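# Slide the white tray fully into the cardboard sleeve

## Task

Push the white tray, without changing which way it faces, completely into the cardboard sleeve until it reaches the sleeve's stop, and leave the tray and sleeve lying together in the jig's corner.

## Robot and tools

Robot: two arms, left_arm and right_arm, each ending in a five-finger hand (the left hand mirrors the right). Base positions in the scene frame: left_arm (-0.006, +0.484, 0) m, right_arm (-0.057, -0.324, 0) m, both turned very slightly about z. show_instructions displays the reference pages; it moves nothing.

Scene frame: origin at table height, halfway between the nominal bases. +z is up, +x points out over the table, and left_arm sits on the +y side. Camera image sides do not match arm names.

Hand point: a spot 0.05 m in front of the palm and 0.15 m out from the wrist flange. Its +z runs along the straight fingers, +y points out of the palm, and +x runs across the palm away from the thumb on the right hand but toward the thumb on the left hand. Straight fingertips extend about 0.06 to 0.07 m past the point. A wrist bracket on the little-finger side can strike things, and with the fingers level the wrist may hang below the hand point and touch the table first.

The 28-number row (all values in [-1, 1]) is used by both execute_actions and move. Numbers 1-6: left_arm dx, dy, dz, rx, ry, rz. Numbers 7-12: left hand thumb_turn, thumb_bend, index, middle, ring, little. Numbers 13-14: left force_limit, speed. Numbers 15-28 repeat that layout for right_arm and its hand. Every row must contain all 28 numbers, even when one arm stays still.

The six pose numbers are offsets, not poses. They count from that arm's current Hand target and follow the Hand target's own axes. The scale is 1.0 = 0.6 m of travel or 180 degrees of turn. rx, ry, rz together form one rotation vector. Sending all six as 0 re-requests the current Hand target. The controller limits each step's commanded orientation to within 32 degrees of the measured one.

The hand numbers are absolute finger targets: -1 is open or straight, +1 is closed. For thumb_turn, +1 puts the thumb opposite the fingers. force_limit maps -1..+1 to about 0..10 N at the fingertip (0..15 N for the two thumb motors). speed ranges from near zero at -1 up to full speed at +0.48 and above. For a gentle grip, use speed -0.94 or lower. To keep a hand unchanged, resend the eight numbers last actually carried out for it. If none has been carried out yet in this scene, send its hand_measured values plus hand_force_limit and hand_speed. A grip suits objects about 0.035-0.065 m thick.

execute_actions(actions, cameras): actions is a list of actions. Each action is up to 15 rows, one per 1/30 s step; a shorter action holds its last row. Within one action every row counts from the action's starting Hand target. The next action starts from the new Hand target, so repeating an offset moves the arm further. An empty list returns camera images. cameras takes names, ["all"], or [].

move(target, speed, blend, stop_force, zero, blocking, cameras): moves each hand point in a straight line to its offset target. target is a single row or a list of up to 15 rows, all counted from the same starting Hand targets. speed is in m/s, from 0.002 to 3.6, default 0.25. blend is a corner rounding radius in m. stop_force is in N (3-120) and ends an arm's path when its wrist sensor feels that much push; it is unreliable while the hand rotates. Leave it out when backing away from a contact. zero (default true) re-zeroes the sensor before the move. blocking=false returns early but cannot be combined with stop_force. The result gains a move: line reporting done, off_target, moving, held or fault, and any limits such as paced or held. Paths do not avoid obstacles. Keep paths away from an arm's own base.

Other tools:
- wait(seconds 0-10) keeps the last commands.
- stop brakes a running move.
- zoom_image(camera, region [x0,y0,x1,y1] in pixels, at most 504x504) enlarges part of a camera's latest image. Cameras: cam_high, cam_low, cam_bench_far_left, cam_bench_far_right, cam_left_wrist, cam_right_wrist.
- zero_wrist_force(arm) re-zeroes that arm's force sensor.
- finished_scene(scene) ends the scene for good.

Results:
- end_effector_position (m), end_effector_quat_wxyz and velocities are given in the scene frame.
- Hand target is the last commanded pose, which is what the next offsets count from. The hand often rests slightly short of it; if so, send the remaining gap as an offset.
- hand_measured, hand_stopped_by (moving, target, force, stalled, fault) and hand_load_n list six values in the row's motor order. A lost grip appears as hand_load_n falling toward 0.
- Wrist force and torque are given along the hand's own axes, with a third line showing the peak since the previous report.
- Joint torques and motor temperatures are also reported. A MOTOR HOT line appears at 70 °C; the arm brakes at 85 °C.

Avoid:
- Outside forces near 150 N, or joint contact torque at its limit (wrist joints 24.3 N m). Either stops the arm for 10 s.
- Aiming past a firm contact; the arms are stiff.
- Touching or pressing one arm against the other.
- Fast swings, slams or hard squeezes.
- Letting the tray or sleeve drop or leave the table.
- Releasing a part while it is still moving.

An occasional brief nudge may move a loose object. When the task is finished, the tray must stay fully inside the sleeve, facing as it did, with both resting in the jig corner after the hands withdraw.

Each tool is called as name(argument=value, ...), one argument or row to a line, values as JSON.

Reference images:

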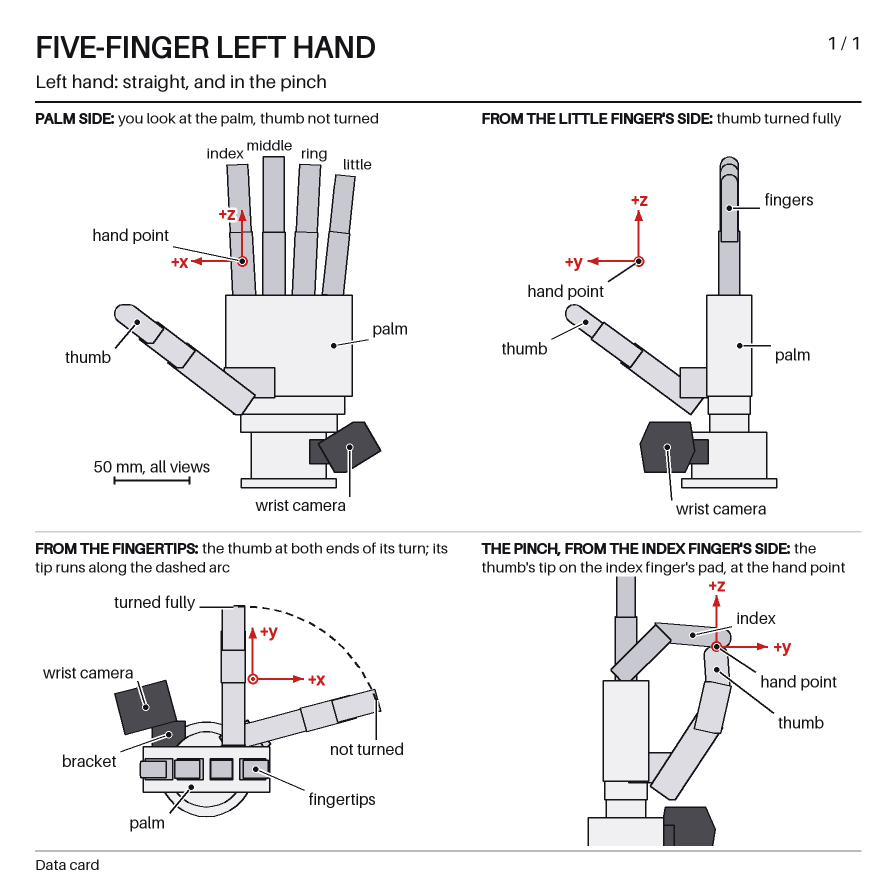

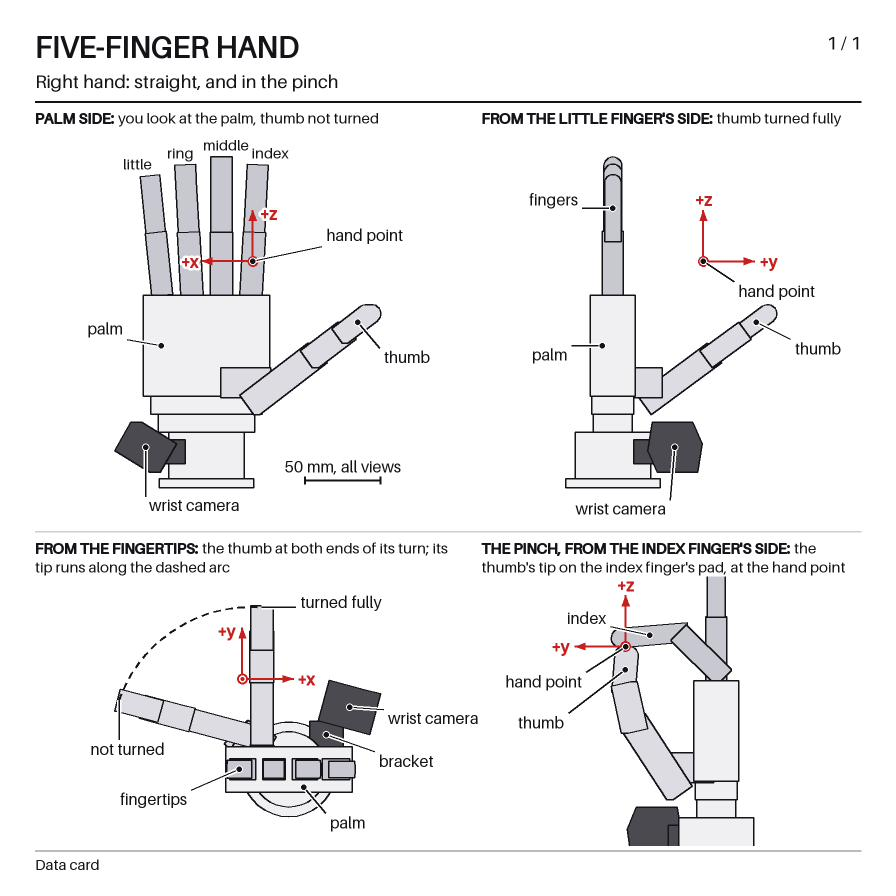

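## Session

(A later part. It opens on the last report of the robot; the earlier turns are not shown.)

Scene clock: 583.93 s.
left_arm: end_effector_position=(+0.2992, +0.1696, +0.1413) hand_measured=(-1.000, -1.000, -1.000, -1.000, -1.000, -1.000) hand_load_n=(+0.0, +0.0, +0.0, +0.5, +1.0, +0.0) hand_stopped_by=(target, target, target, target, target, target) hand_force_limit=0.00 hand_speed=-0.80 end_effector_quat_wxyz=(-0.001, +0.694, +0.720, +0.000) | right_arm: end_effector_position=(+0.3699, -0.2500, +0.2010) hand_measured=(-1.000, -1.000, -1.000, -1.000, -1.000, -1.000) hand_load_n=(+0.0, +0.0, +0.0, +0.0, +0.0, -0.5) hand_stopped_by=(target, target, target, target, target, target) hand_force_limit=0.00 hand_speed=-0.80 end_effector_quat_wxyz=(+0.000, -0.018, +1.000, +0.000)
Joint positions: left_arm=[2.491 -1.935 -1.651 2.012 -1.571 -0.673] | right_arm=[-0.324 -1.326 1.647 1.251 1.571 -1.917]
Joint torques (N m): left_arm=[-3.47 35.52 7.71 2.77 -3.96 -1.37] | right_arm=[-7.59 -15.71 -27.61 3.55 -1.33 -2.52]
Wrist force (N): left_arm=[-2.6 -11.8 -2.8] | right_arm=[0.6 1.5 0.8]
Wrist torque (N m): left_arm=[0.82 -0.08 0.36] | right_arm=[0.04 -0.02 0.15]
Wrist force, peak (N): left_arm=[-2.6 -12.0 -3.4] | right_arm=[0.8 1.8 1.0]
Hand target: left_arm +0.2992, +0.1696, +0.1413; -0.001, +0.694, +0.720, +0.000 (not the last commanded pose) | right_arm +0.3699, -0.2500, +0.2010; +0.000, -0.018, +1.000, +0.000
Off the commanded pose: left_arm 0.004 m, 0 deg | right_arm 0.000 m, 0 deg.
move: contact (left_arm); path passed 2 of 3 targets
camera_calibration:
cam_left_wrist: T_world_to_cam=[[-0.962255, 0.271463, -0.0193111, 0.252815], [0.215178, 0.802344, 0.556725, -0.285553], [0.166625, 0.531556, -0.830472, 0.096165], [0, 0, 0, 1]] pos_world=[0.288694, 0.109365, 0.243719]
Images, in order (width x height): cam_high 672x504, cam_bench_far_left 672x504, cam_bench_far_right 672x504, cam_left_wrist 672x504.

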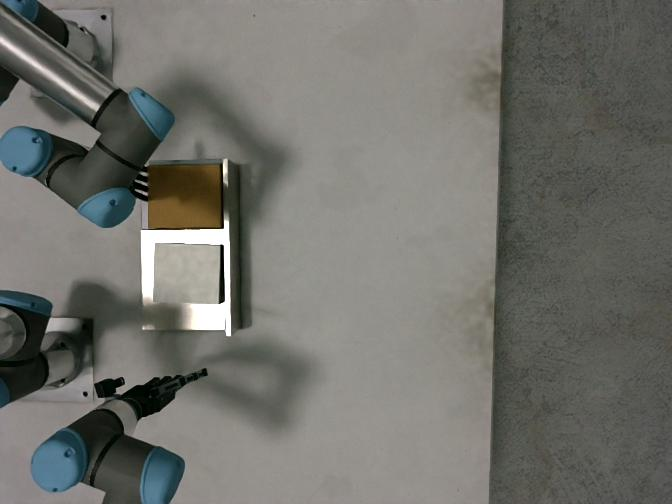

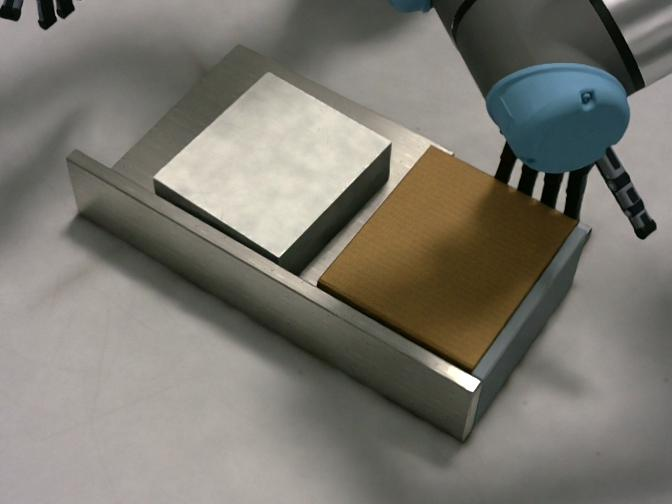

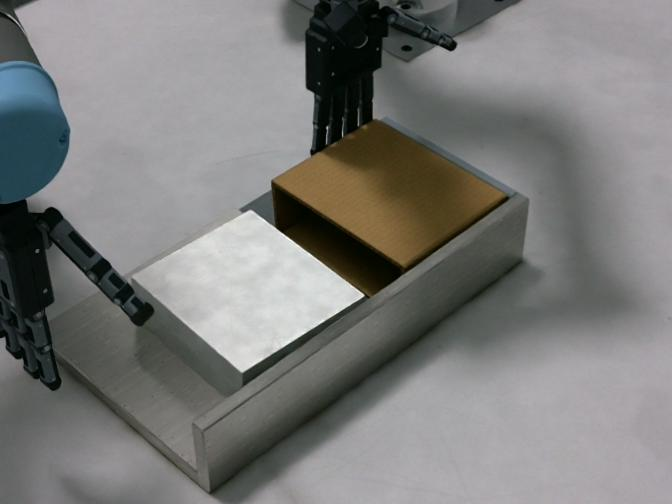

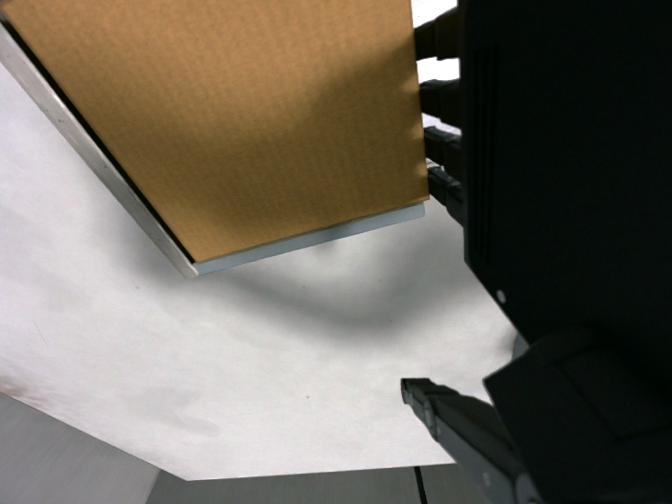

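zoom_image(
  camera="cam_bench_far_right",
  region=[230, 100, 550, 340],
)

zoom_image(
  camera="cam_high",
  region=[130, 150, 250, 350],
)

zoom_image(
  camera="cam_bench_far_left",
  region=[230, 110, 620, 460],
)

Scaled by 1.575.

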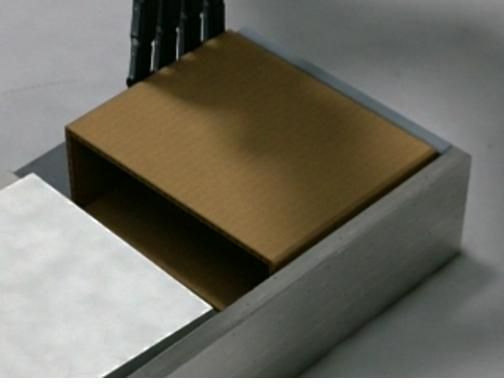

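Scaled by 2.520.

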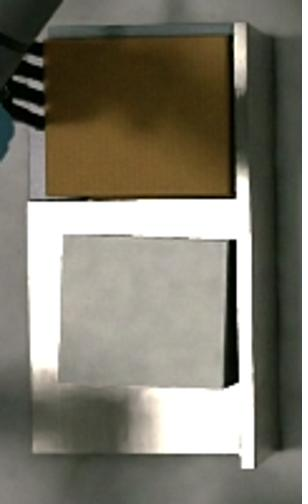

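Scaled by 1.292.

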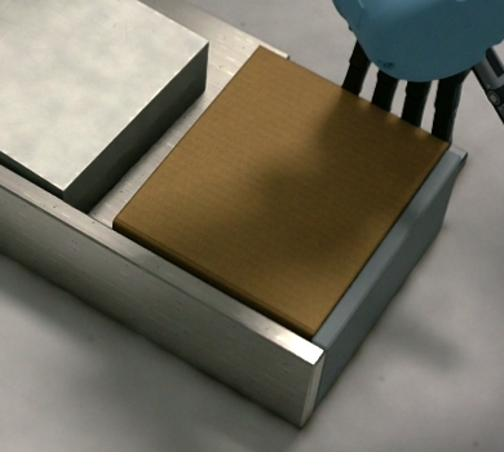

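move(
  target=[0,0,0,0,0,0,-1,-1,-1,-1,-1,-1,0,-0.8, 0,0.08,0.1583,0,0,0,-1,-1,-1,-1,-1,-1,0,-0.8],
  speed=0.1,
  stop_force=8,
  cameras=["cam_high","cam_bench_far_left","cam_bench_far_right","cam_low"],
)

Scene clock: 631.10 s.
left_arm: end_effector_position=(+0.2992, +0.1696, +0.1413) hand_measured=(-1.000, -1.000, -1.000, -1.000, -1.000, -1.000) hand_load_n=(+0.0, -0.5, +0.0, +0.5, +0.5, -0.5) hand_stopped_by=(target, target, target, target, target, target) hand_force_limit=0.00 hand_speed=-0.80 end_effector_quat_wxyz=(-0.001, +0.694, +0.720, +0.000) | right_arm: end_effector_position=(+0.3681, -0.2020, +0.1061) hand_measured=(-1.000, -1.000, -1.000, -1.000, -1.000, -1.000) hand_load_n=(+0.0, +0.0, +0.0, +0.0, +0.0, +0.0) hand_stopped_by=(target, target, target, target, target, target) hand_force_limit=0.00 hand_speed=-0.80 end_effector_quat_wxyz=(+0.000, -0.018, +1.000, +0.000)
Joint positions: left_arm=[2.491 -1.935 -1.651 2.012 -1.571 -0.673] | right_arm=[-0.202 -1.225 1.778 1.018 1.57 -1.794]
Joint torques (N m): left_arm=[-3.31 35.56 7.34 2.76 -2.71 -1.39] | right_arm=[11.64 -18.05 -5.65 1.12 0.95 2.47]
Wrist force (N): left_arm=[-2.3 -11.6 -2.4] | right_arm=[0.7 2.0 1.0]
Wrist torque (N m): left_arm=[0.85 -0.11 0.36] | right_arm=[0.09 -0.03 -0.01]
Wrist force, peak (N): left_arm=[-2.8 -11.8 -3.5] | right_arm=[0.7 2.2 1.5]
Hand target: left_arm +0.2992, +0.1696, +0.1413; -0.001, +0.694, +0.720, +0.000 | right_arm +0.3681, -0.2020, +0.1061; +0.000, -0.018, +1.000, +0.000
Off the commanded pose: left_arm 0.000 m, 0 deg | right_arm 0.000 m, 0 deg.
move: done
Images, in order (width x height): cam_high 672x504, cam_low 672x504, cam_bench_far_left 672x504, cam_bench_far_right 672x504.

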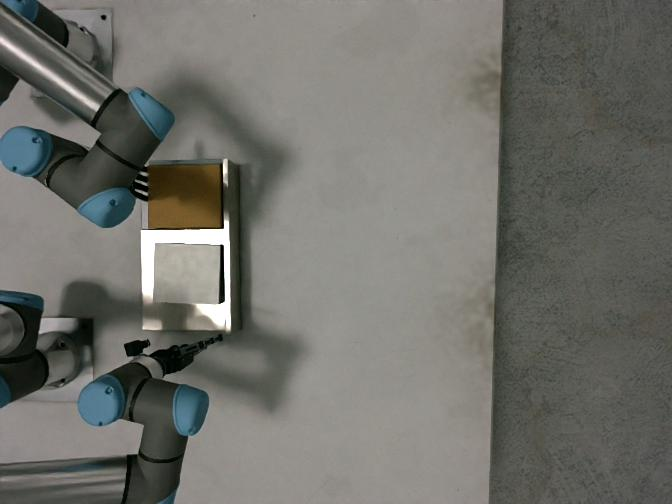

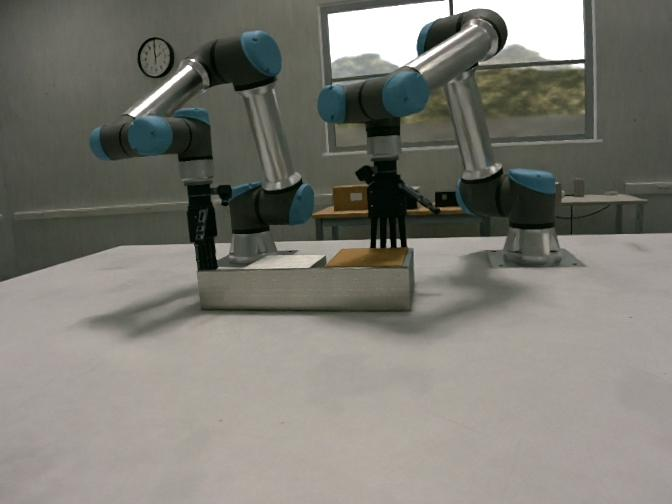

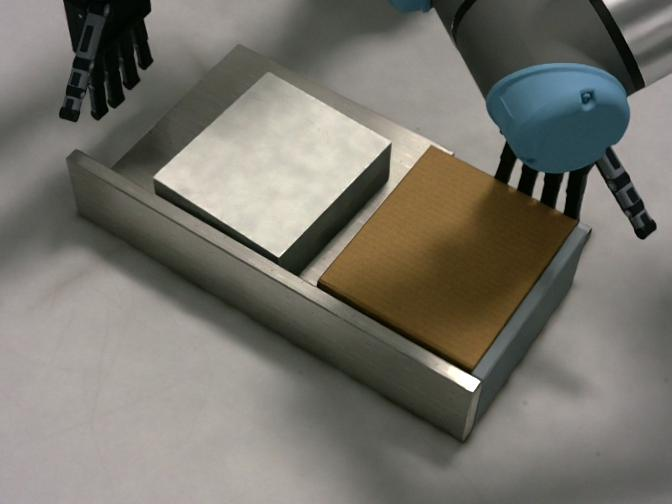

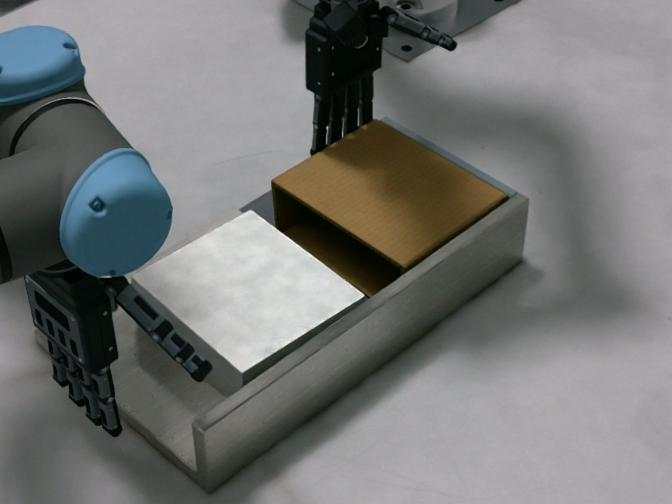

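move(
  target=[0,0,0,0,0,0,-1,-1,-1,-1,-1,-1,0,-0.8, 0,0.2,0,0,0,0,-1,-1,-1,-1,-1,-1,0,-0.8],
  speed=0.04,
  stop_force=12,
  cameras=["cam_high","cam_bench_far_left","cam_bench_far_right","cam_right_wrist"],
)

Scene clock: 641.53 s.
left_arm: end_effector_position=(+0.2992, +0.1696, +0.1413) hand_measured=(-1.000, -1.000, -1.000, -1.000, -1.000, -1.000) hand_load_n=(+0.0, +0.0, +0.0, +0.5, +1.0, +0.0) hand_stopped_by=(target, target, target, target, target, target) hand_force_limit=0.00 hand_speed=-0.80 end_effector_quat_wxyz=(-0.001, +0.694, +0.720, +0.000) | right_arm: end_effector_position=(+0.3638, -0.0821, +0.1061) hand_measured=(-1.000, -1.000, -1.000, -1.000, -1.000, -1.000) hand_load_n=(+0.0, +0.0, +0.0, +0.5, +0.0, +0.0) hand_stopped_by=(target, target, target, target, target, target) hand_force_limit=0.00 hand_speed=-0.80 end_effector_quat_wxyz=(+0.000, -0.018, +1.000, +0.000)
Joint positions: left_arm=[2.491 -1.935 -1.651 2.012 -1.571 -0.673] | right_arm=[0.103 -1.159 1.681 1.049 1.57 -1.49]
Joint torques (N m): left_arm=[-3.9 35.66 8.3 2.76 -0.7 -1.33] | right_arm=[12.35 -20.32 -26.24 3.96 0.54 2.46]
Wrist force (N): left_arm=[-2.1 -12.0 -2.3] | right_arm=[0.2 -1.9 1.8]
Wrist torque (N m): left_arm=[0.78 -0.14 0.39] | right_arm=[0.06 -0.07 -0.05]
Wrist force, peak (N): left_arm=[-2.4 -11.9 -3.8] | right_arm=[-0.1 -2.3 1.6]
Hand target: left_arm +0.2992, +0.1696, +0.1413; -0.001, +0.694, +0.720, +0.000 | right_arm +0.3638, -0.0821, +0.1061; +0.000, -0.018, +1.000, +0.000
Off the commanded pose: left_arm 0.000 m, 0 deg | right_arm 0.000 m, 0 deg.
move: done
camera_calibration:
cam_right_wrist: T_world_to_cam=[[-0.295437, 0.955318, -0.00915883, 0.184639], [0.807845, 0.254925, 0.531413, -0.330175], [0.510004, 0.1496, -0.847063, 0.030877], [0, 0, 0, 1]] pos_world=[0.305532, -0.0968384, 0.203305]
Images, in order (width x height): cam_high 672x504, cam_bench_far_left 672x504, cam_bench_far_right 672x504, cam_right_wrist 672x504.

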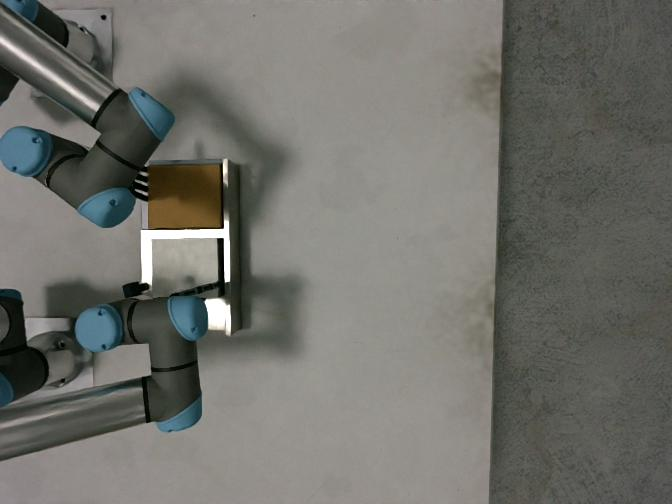

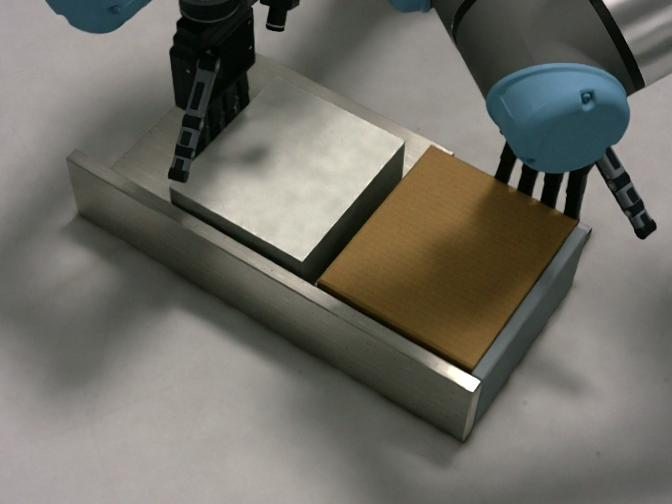

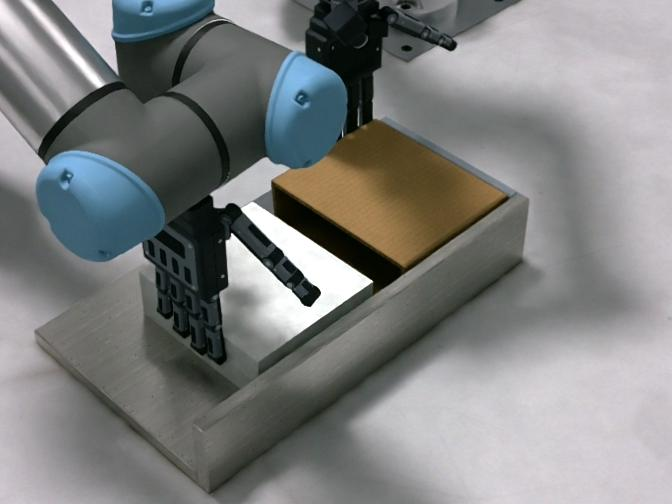

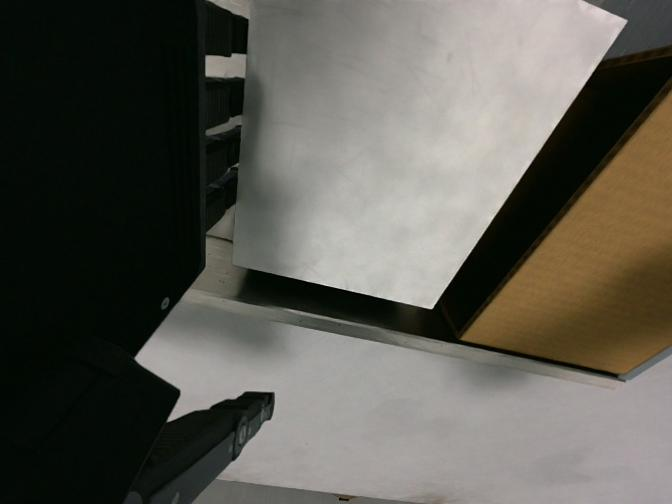

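zoom_image(
  camera="cam_right_wrist",
  region=[210, 0, 672, 400],
)

zoom_image(
  camera="cam_high",
  region=[130, 150, 250, 350],
)

zoom_image(
  camera="cam_bench_far_left",
  region=[140, 60, 500, 400],
)

Scaled by 1.091.

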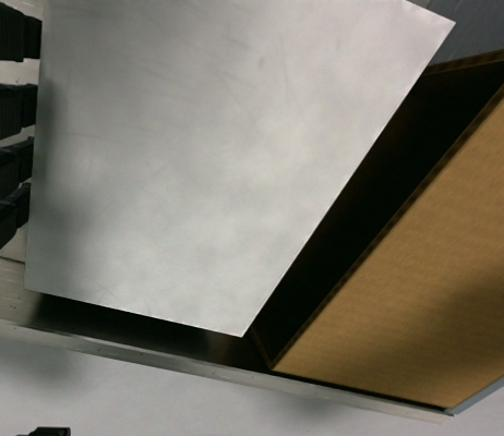

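Scaled by 2.520.

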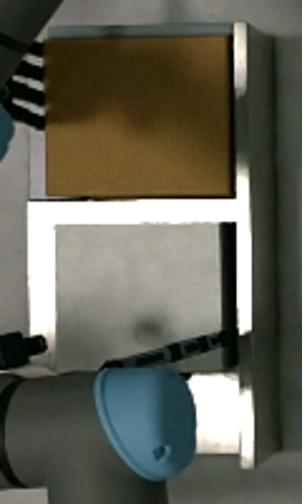

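Scaled by 1.400.

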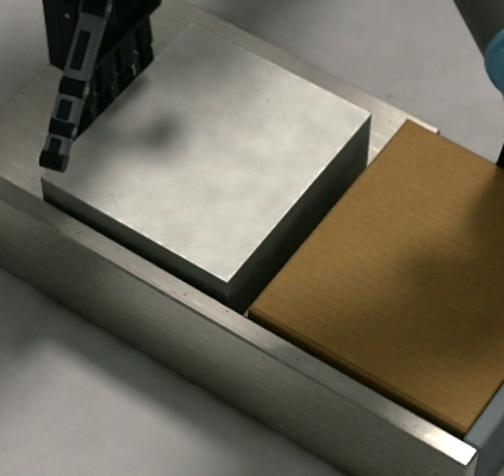

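move(
  target=[0,0,0,0,0,0,-1,-1,-1,-1,-1,-1,0,-0.8, -0.0083,0.0333,0,0,0,0,-1,-1,-1,-1,-1,-1,0,-0.8],
  speed=0.03,
  stop_force=12,
  zero=false,
  cameras=["cam_high","cam_bench_far_left","cam_bench_far_right","cam_right_wrist","cam_left_wrist"],
)

zoom_image(
  camera="cam_high",
  region=[130, 150, 250, 270],
)

zoom_image(
  camera="cam_bench_far_left",
  region=[240, 80, 500, 320],
)

zoom_image(
  camera="cam_right_wrist",
  region=[372, 0, 672, 400],
)

Scene clock: 672.33 s.
left_arm: end_effector_position=(+0.2992, +0.1696, +0.1413) hand_measured=(-1.000, -1.000, -1.000, -1.000, -1.000, -1.000) hand_load_n=(+0.0, +0.0, +0.0, +0.5, +1.0, +0.0) hand_stopped_by=(target, target, target, target, target, target) hand_force_limit=0.00 hand_speed=-0.80 end_effector_quat_wxyz=(-0.001, +0.694, +0.720, +0.000) | right_arm: end_effector_position=(+0.3681, -0.0619, +0.1061) hand_measured=(-1.000, -1.000, -1.000, -1.000, -1.000, -1.000) hand_load_n=(+0.0, +0.0, +0.0, +0.0, +0.0, +0.0) hand_stopped_by=(target, target, target, target, target, target) hand_force_limit=0.00 hand_speed=-0.80 end_effector_quat_wxyz=(+0.000, -0.018, +1.000, +0.000)
Joint positions: left_arm=[2.491 -1.935 -1.651 2.012 -1.571 -0.673] | right_arm=[0.149 -1.132 1.64 1.063 1.57 -1.443]
Joint torques (N m): left_arm=[-2.74 35.76 7.87 2.64 -0.59 -1.33] | right_arm=[12.31 -22.13 -26.5 3.29 0.1 2.68]
Wrist force (N): left_arm=[-2.2 -11.7 -2.5] | right_arm=[1.5 -2.0 1.6]
Wrist torque (N m): left_arm=[0.85 -0.13 0.37] | right_arm=[0.08 0.04 -0.15]
Wrist force, peak (N): left_arm=[-2.4 -11.8 -3.9] | right_arm=[1.4 -2.4 1.7]
Hand target: left_arm +0.2992, +0.1696, +0.1413; -0.001, +0.694, +0.720, +0.000 | right_arm +0.3681, -0.0619, +0.1061; +0.000, -0.018, +1.000, +0.000
Off the commanded pose: left_arm 0.000 m, 0 deg | right_arm 0.000 m, 0 deg.
move: done
camera_calibration:
cam_left_wrist: T_world_to_cam=[[-0.962255, 0.271463, -0.0193111, 0.252815], [0.215178, 0.802344, 0.556725, -0.285553], [0.166625, 0.531556, -0.830472, 0.096165], [0, 0, 0, 1]] pos_world=[0.288694, 0.109365, 0.243719]
cam_right_wrist: T_world_to_cam=[[-0.295437, 0.955318, -0.00915883, 0.166582], [0.807845, 0.254925, 0.531413, -0.338718], [0.510004, 0.1496, -0.847063, 0.025713], [0, 0, 0, 1]] pos_world=[0.309732, -0.0766384, 0.203305]
Images, in order (width x height): cam_high 672x504, cam_bench_far_left 672x504, cam_bench_far_right 672x504, cam_left_wrist 672x504, cam_right_wrist 672x504.

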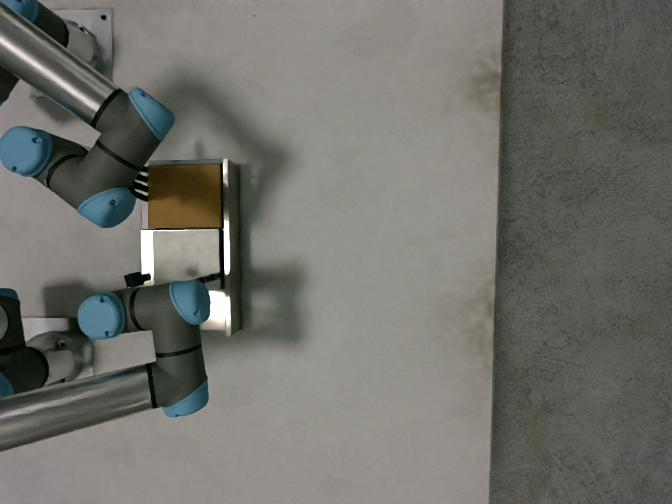

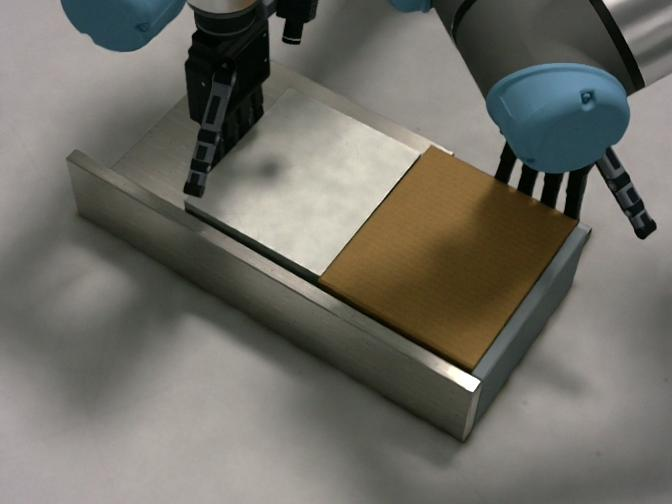

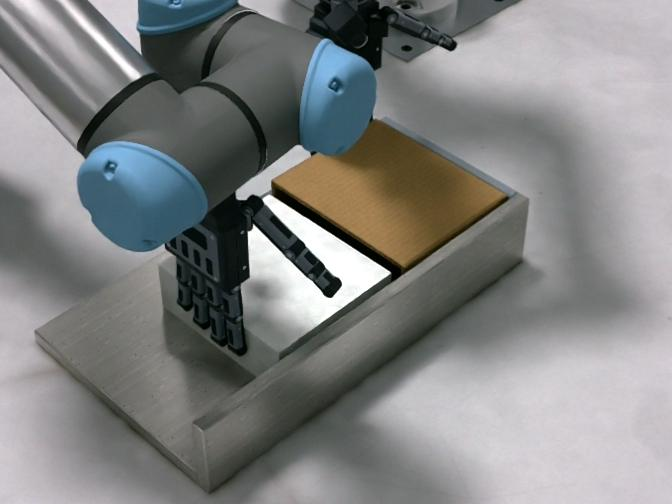

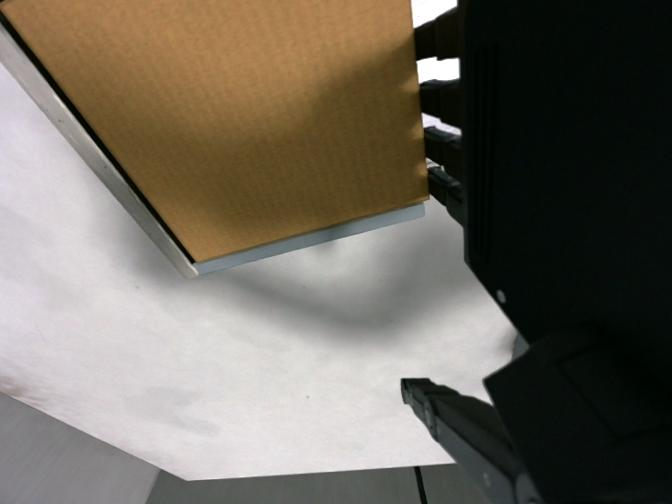

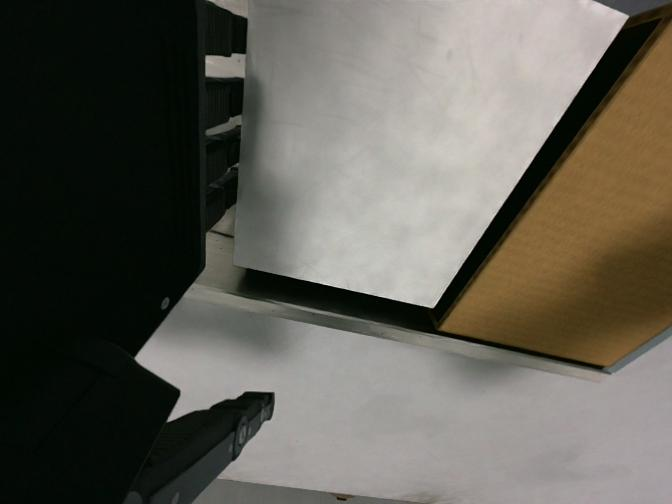

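Scaled by 4.200.

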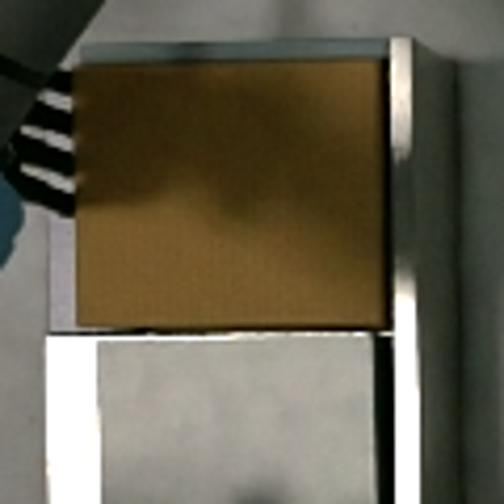

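Scaled by 1.938.

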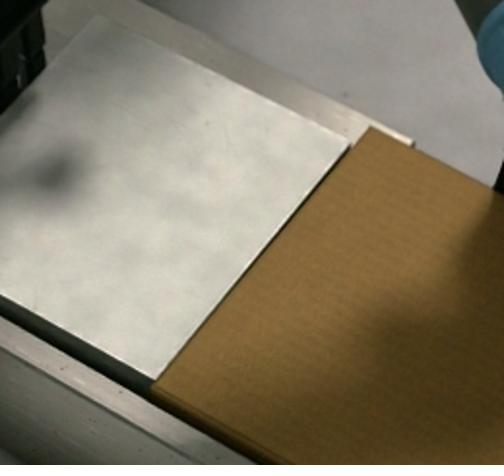

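Scaled by 1.260.

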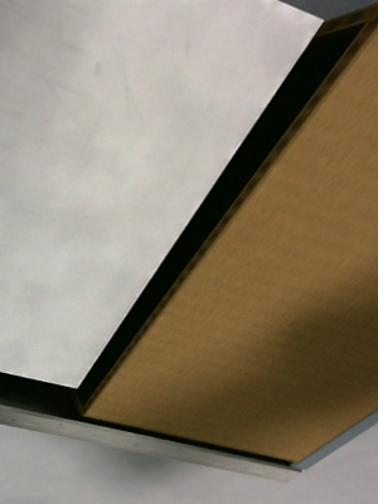

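move(
  target=[0,0,0,0,0,0,-1,-1,-1,-1,-1,-1,0,-0.8, 0,0.05,0,0,0,0,-1,-1,-1,-1,-1,-1,0,-0.8],
  speed=0.03,
  stop_force=10,
  zero=false,
  cameras=["cam_high","cam_bench_far_left","cam_bench_far_right","cam_right_wrist"],
)

zoom_image(
  camera="cam_bench_far_left",
  region=[240, 80, 600, 400],
)

zoom_image(
  camera="cam_right_wrist",
  region=[372, 0, 672, 400],
)

Scene clock: 687.77 s.
left_arm: end_effector_position=(+0.2992, +0.1696, +0.1413) hand_measured=(-1.000, -1.000, -1.000, -1.000, -1.000, -1.000) hand_load_n=(+0.0, +0.0, +0.0, +0.5, +0.5, +0.0) hand_stopped_by=(target, target, target, target, target, target) hand_force_limit=0.00 hand_speed=-0.80 end_effector_quat_wxyz=(-0.001, +0.694, +0.720, +0.000) | right_arm: end_effector_position=(+0.3678, -0.0553, +0.1061) hand_measured=(-1.000, -1.000, -1.000, -1.000, -1.000, -1.000) hand_load_n=(+0.0, +0.0, +0.0, +0.0, +0.0, +0.0) hand_stopped_by=(target, target, target, target, target, target) hand_force_limit=0.00 hand_speed=-0.80 end_effector_quat_wxyz=(+0.000, -0.018, +1.000, +0.000)
Joint positions: left_arm=[2.491 -1.935 -1.651 2.012 -1.571 -0.673] | right_arm=[0.165 -1.126 1.631 1.066 1.57 -1.428]
Joint torques (N m): left_arm=[-3.22 35.23 23.45 2.71 -0.71 -1.31] | right_arm=[-7.9 -47.16 -6.06 1.21 0.94 -2.76]
Wrist force (N): left_arm=[0.7 -12.2 -3.6] | right_arm=[0.4 1.6 0.5]
Wrist torque (N m): left_arm=[0.83 0.06 0.61] | right_arm=[0.07 0.04 0.13]
Wrist force, peak (N): left_arm=[4.7 -14.9 -3.0] | right_arm=[-6.6 -18.9 -2.4]
Hand target: left_arm +0.2992, +0.1696, +0.1413; -0.001, +0.694, +0.720, +0.000 | right_arm +0.3678, -0.0553, +0.1061; +0.000, -0.018, +1.000, +0.000 (not the last commanded pose)
Off the commanded pose: left_arm 0.000 m, 0 deg | right_arm 0.023 m, 0 deg.
move: contact (right_arm)
camera_calibration:
cam_right_wrist: T_world_to_cam=[[-0.295494, 0.955301, -0.00911883, 0.160226], [0.807755, 0.254928, 0.531548, -0.340238], [0.510113, 0.149703, -0.846979, 0.0247836], [0, 0, 0, 1]] pos_world=[0.309532, -0.0700385, 0.203305]
Images, in order (width x height): cam_high 672x504, cam_bench_far_left 672x504, cam_bench_far_right 672x504, cam_right_wrist 672x504.

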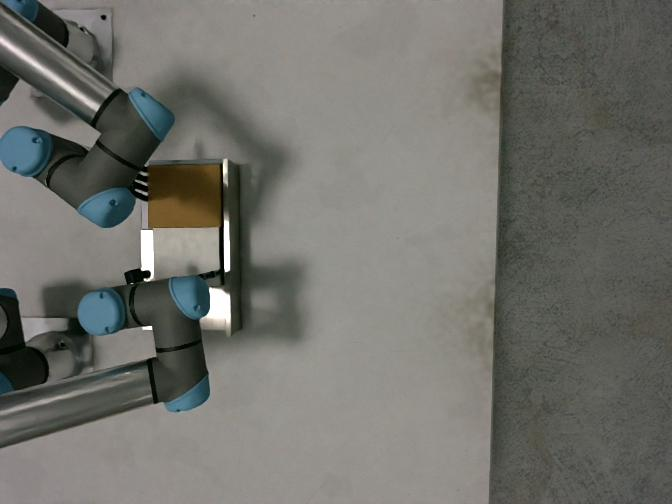

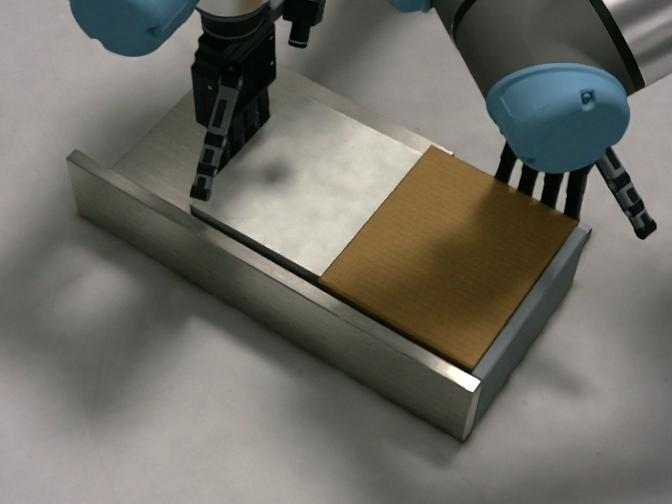

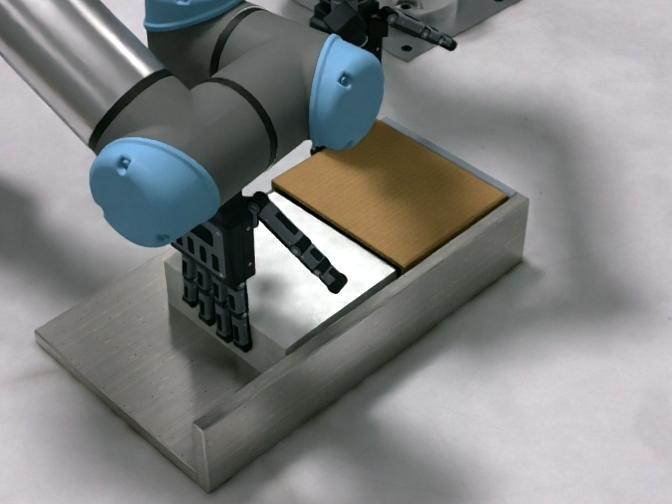

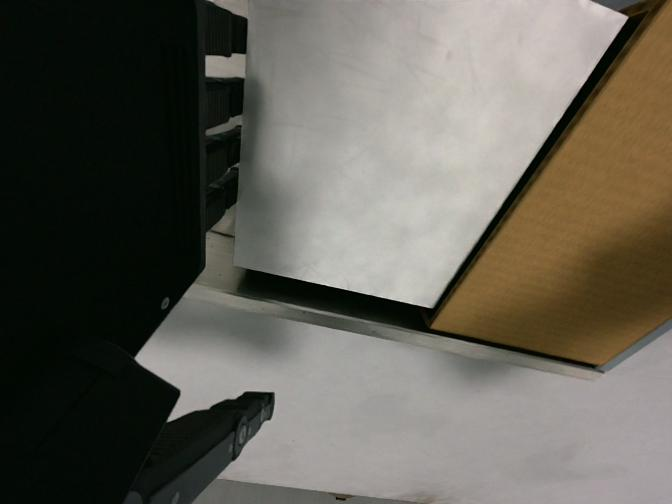

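Scaled by 1.400.

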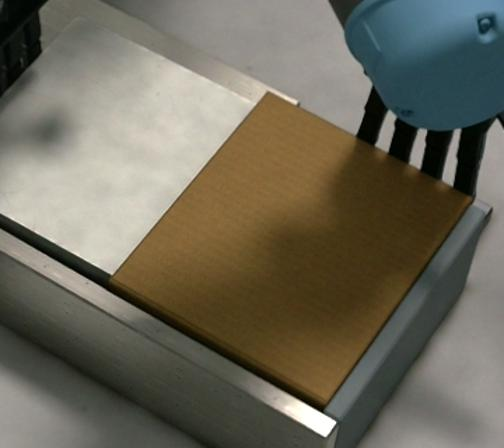

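Scaled by 1.260.

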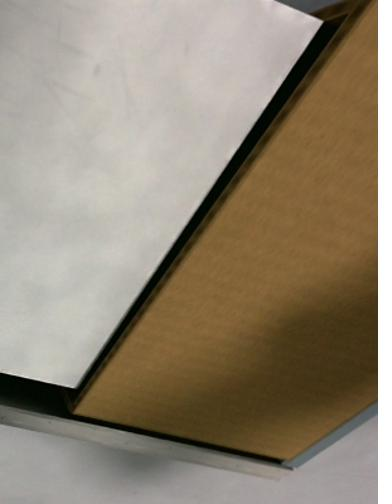

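zoom_image(
  camera="cam_right_wrist",
  region=[592, 0, 672, 60],
)

zoom_image(
  camera="cam_right_wrist",
  region=[400, 260, 480, 340],
)

zoom_image(
  camera="cam_bench_far_right",
  region=[255, 160, 415, 280],
)

zoom_image(
  camera="cam_bench_far_left",
  region=[300, 240, 360, 300],
)

zoom_image(
  camera="cam_bench_far_left",
  region=[390, 120, 470, 180],
)

zoom_image(
  camera="cam_high",
  region=[130, 150, 250, 270],
)

Scaled by 6.300.

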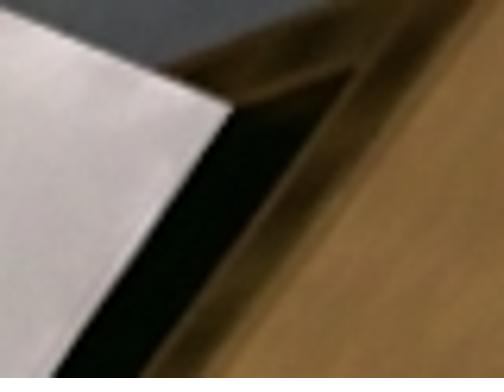

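Scaled by 6.300.

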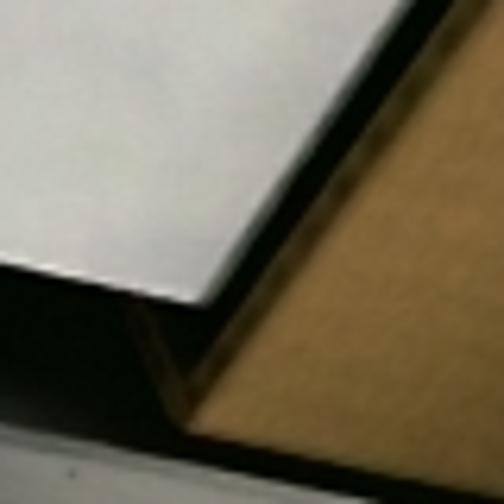

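Scaled by 3.150.

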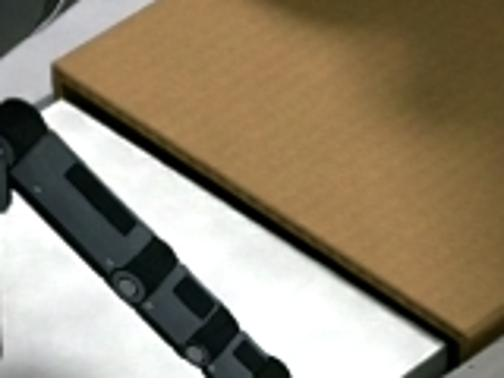

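Scaled by 8.400.

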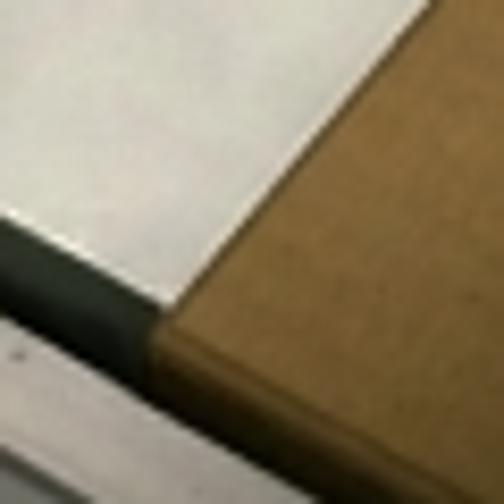

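Scaled by 6.300.

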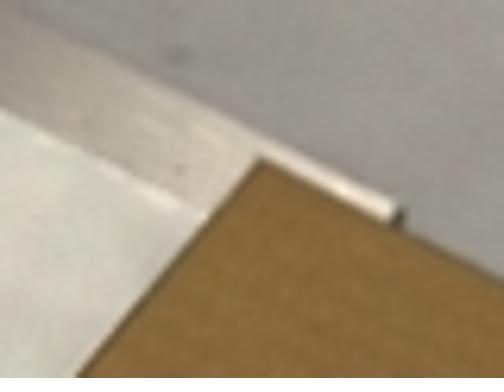

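Scaled by 4.200.

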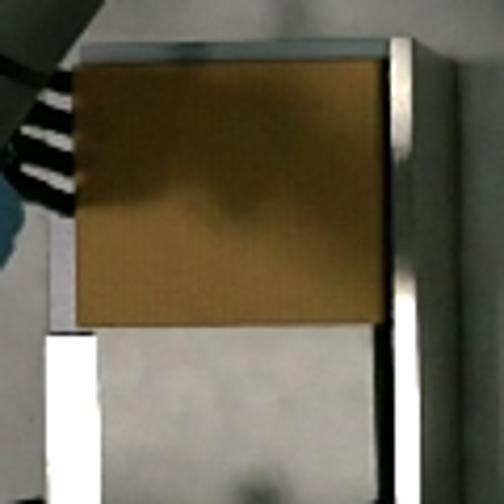

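move(
  target=[
    [0,0,0,0,0,0,-1,-1,-1,-1,-1,-1,0,-0.8, 0,-0.0667,0,0,0,0,-1,-1,-1,-1,-1,-1,0,-0.8],
    [0,0,0,0,0,0,-1,-1,-1,-1,-1,-1,0,-0.8, 0.2333,-0.0667,0,0,0,0,-1,-1,-1,-1,-1,-1,0,-0.8],
    [0,0,0,0,0,0,-1,-1,-1,-1,-1,-1,0,-0.8, 0.2333,0.13,0,0,0,0,-1,-1,-1,-1,-1,-1,0,-0.8],
  ],
  speed=0.1,
  blend=[0.015,0.01,0],
  cameras=["cam_high","cam_bench_far_left","cam_bench_far_right","cam_right_wrist"],
)

Scene clock: 768.90 s.
left_arm: end_effector_position=(+0.2992, +0.1696, +0.1413) hand_measured=(-1.000, -1.000, -1.000, -1.000, -1.000, -1.000) hand_load_n=(+0.5, +0.0, +0.5, +0.5, +1.0, +0.0) hand_stopped_by=(target, target, target, target, target, target) hand_force_limit=0.00 hand_speed=-0.80 end_effector_quat_wxyz=(-0.001, +0.694, +0.720, +0.000) | right_arm: end_effector_position=(+0.2258, -0.0126, +0.1062) hand_measured=(-1.000, -1.000, -1.000, -1.000, -1.000, -1.000) hand_load_n=(+0.0, +0.0, +0.0, +0.0, +0.0, +0.5) hand_stopped_by=(target, target, target, target, target, target) hand_force_limit=0.00 hand_speed=-0.80 end_effector_quat_wxyz=(+0.000, -0.019, +1.000, +0.001)
Joint positions: left_arm=[2.491 -1.935 -1.651 2.012 -1.571 -0.673] | right_arm=[0.378 -1.324 1.914 0.98 1.569 -1.216]
Joint torques (N m): left_arm=[-2.8 34.83 17.66 2.67 -0.57 -1.23] | right_arm=[-7.51 -38.65 -5.9 1.23 -0.31 -3.29]
Wrist force (N): left_arm=[-0.9 -11.6 -2.1] | right_arm=[0.4 1.9 0.5]
Wrist torque (N m): left_arm=[0.88 0.04 0.47] | right_arm=[0.11 0.03 0.15]
Wrist force, peak (N): left_arm=[0.8 -12.5 -3.8] | right_arm=[0.4 5.7 0.6]
Hand target: left_arm +0.2992, +0.1696, +0.1413; -0.001, +0.694, +0.720, +0.000 | right_arm +0.2258, -0.0127, +0.1063; +0.000, -0.019, +1.000, +0.001 (not the last commanded pose)
Off the commanded pose: left_arm 0.000 m, 0 deg | right_arm 0.030 m, 0 deg.
move: held (right_arm; a check stopped the path); path passed 2 of 3 targets; limits=held
pose unreachable (right arm): on one or more control steps of this call, first in action 0 (counted from 0), this arm could not follow its commanded pose, so it was not sent that pose on those steps. It may still have moved: this result reports where it is.
cause: moving toward the commanded pose would bring a part of the arm too close to another arm (a part of this arm just beyond joint 4 (wrist 1) and a part of the left arm just beyond its joint 4 (wrist 1), along the way the arms are being sent, or toward where that arm still pushes).
camera_calibration:
cam_right_wrist: T_world_to_cam=[[-0.296427, 0.955025, -0.00766753, 0.0776169], [0.807492, 0.254906, 0.531958, -0.236438], [0.509988, 0.151495, -0.846736, 0.0909777], [0, 0, 0, 1]] pos_world=[0.167532, -0.0276392, 0.203405]
Images, in order (width x height): cam_high 672x504, cam_bench_far_left 672x504, cam_bench_far_right 672x504, cam_right_wrist 672x504.

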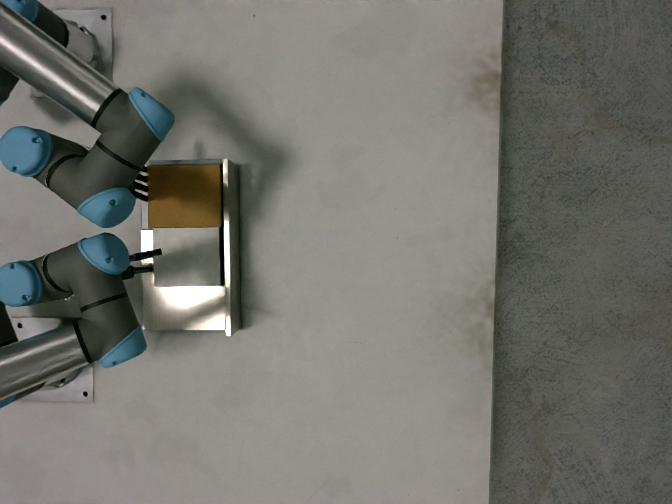

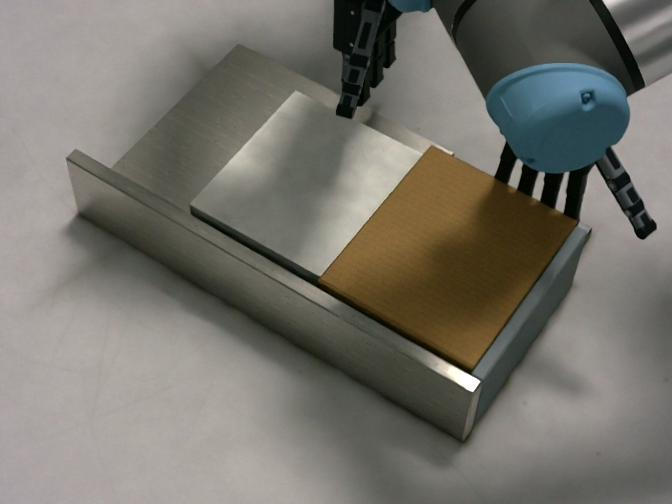

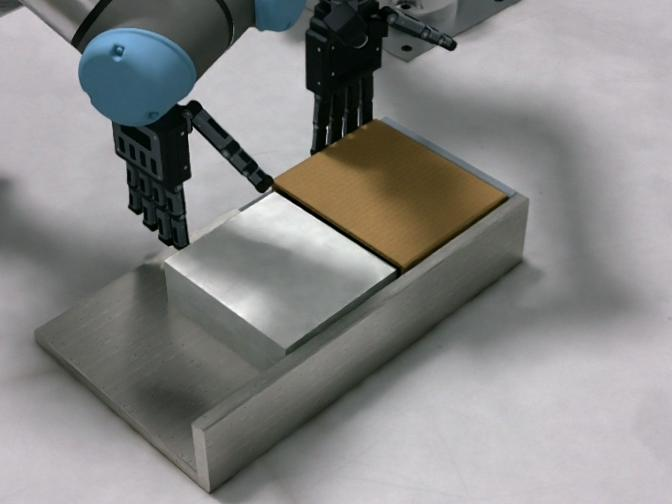

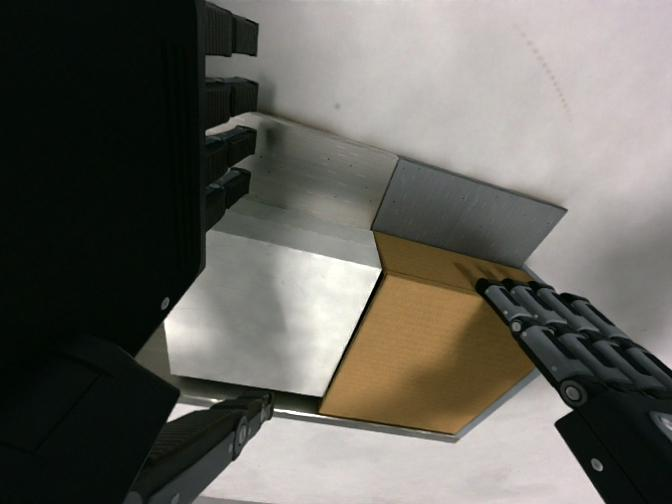

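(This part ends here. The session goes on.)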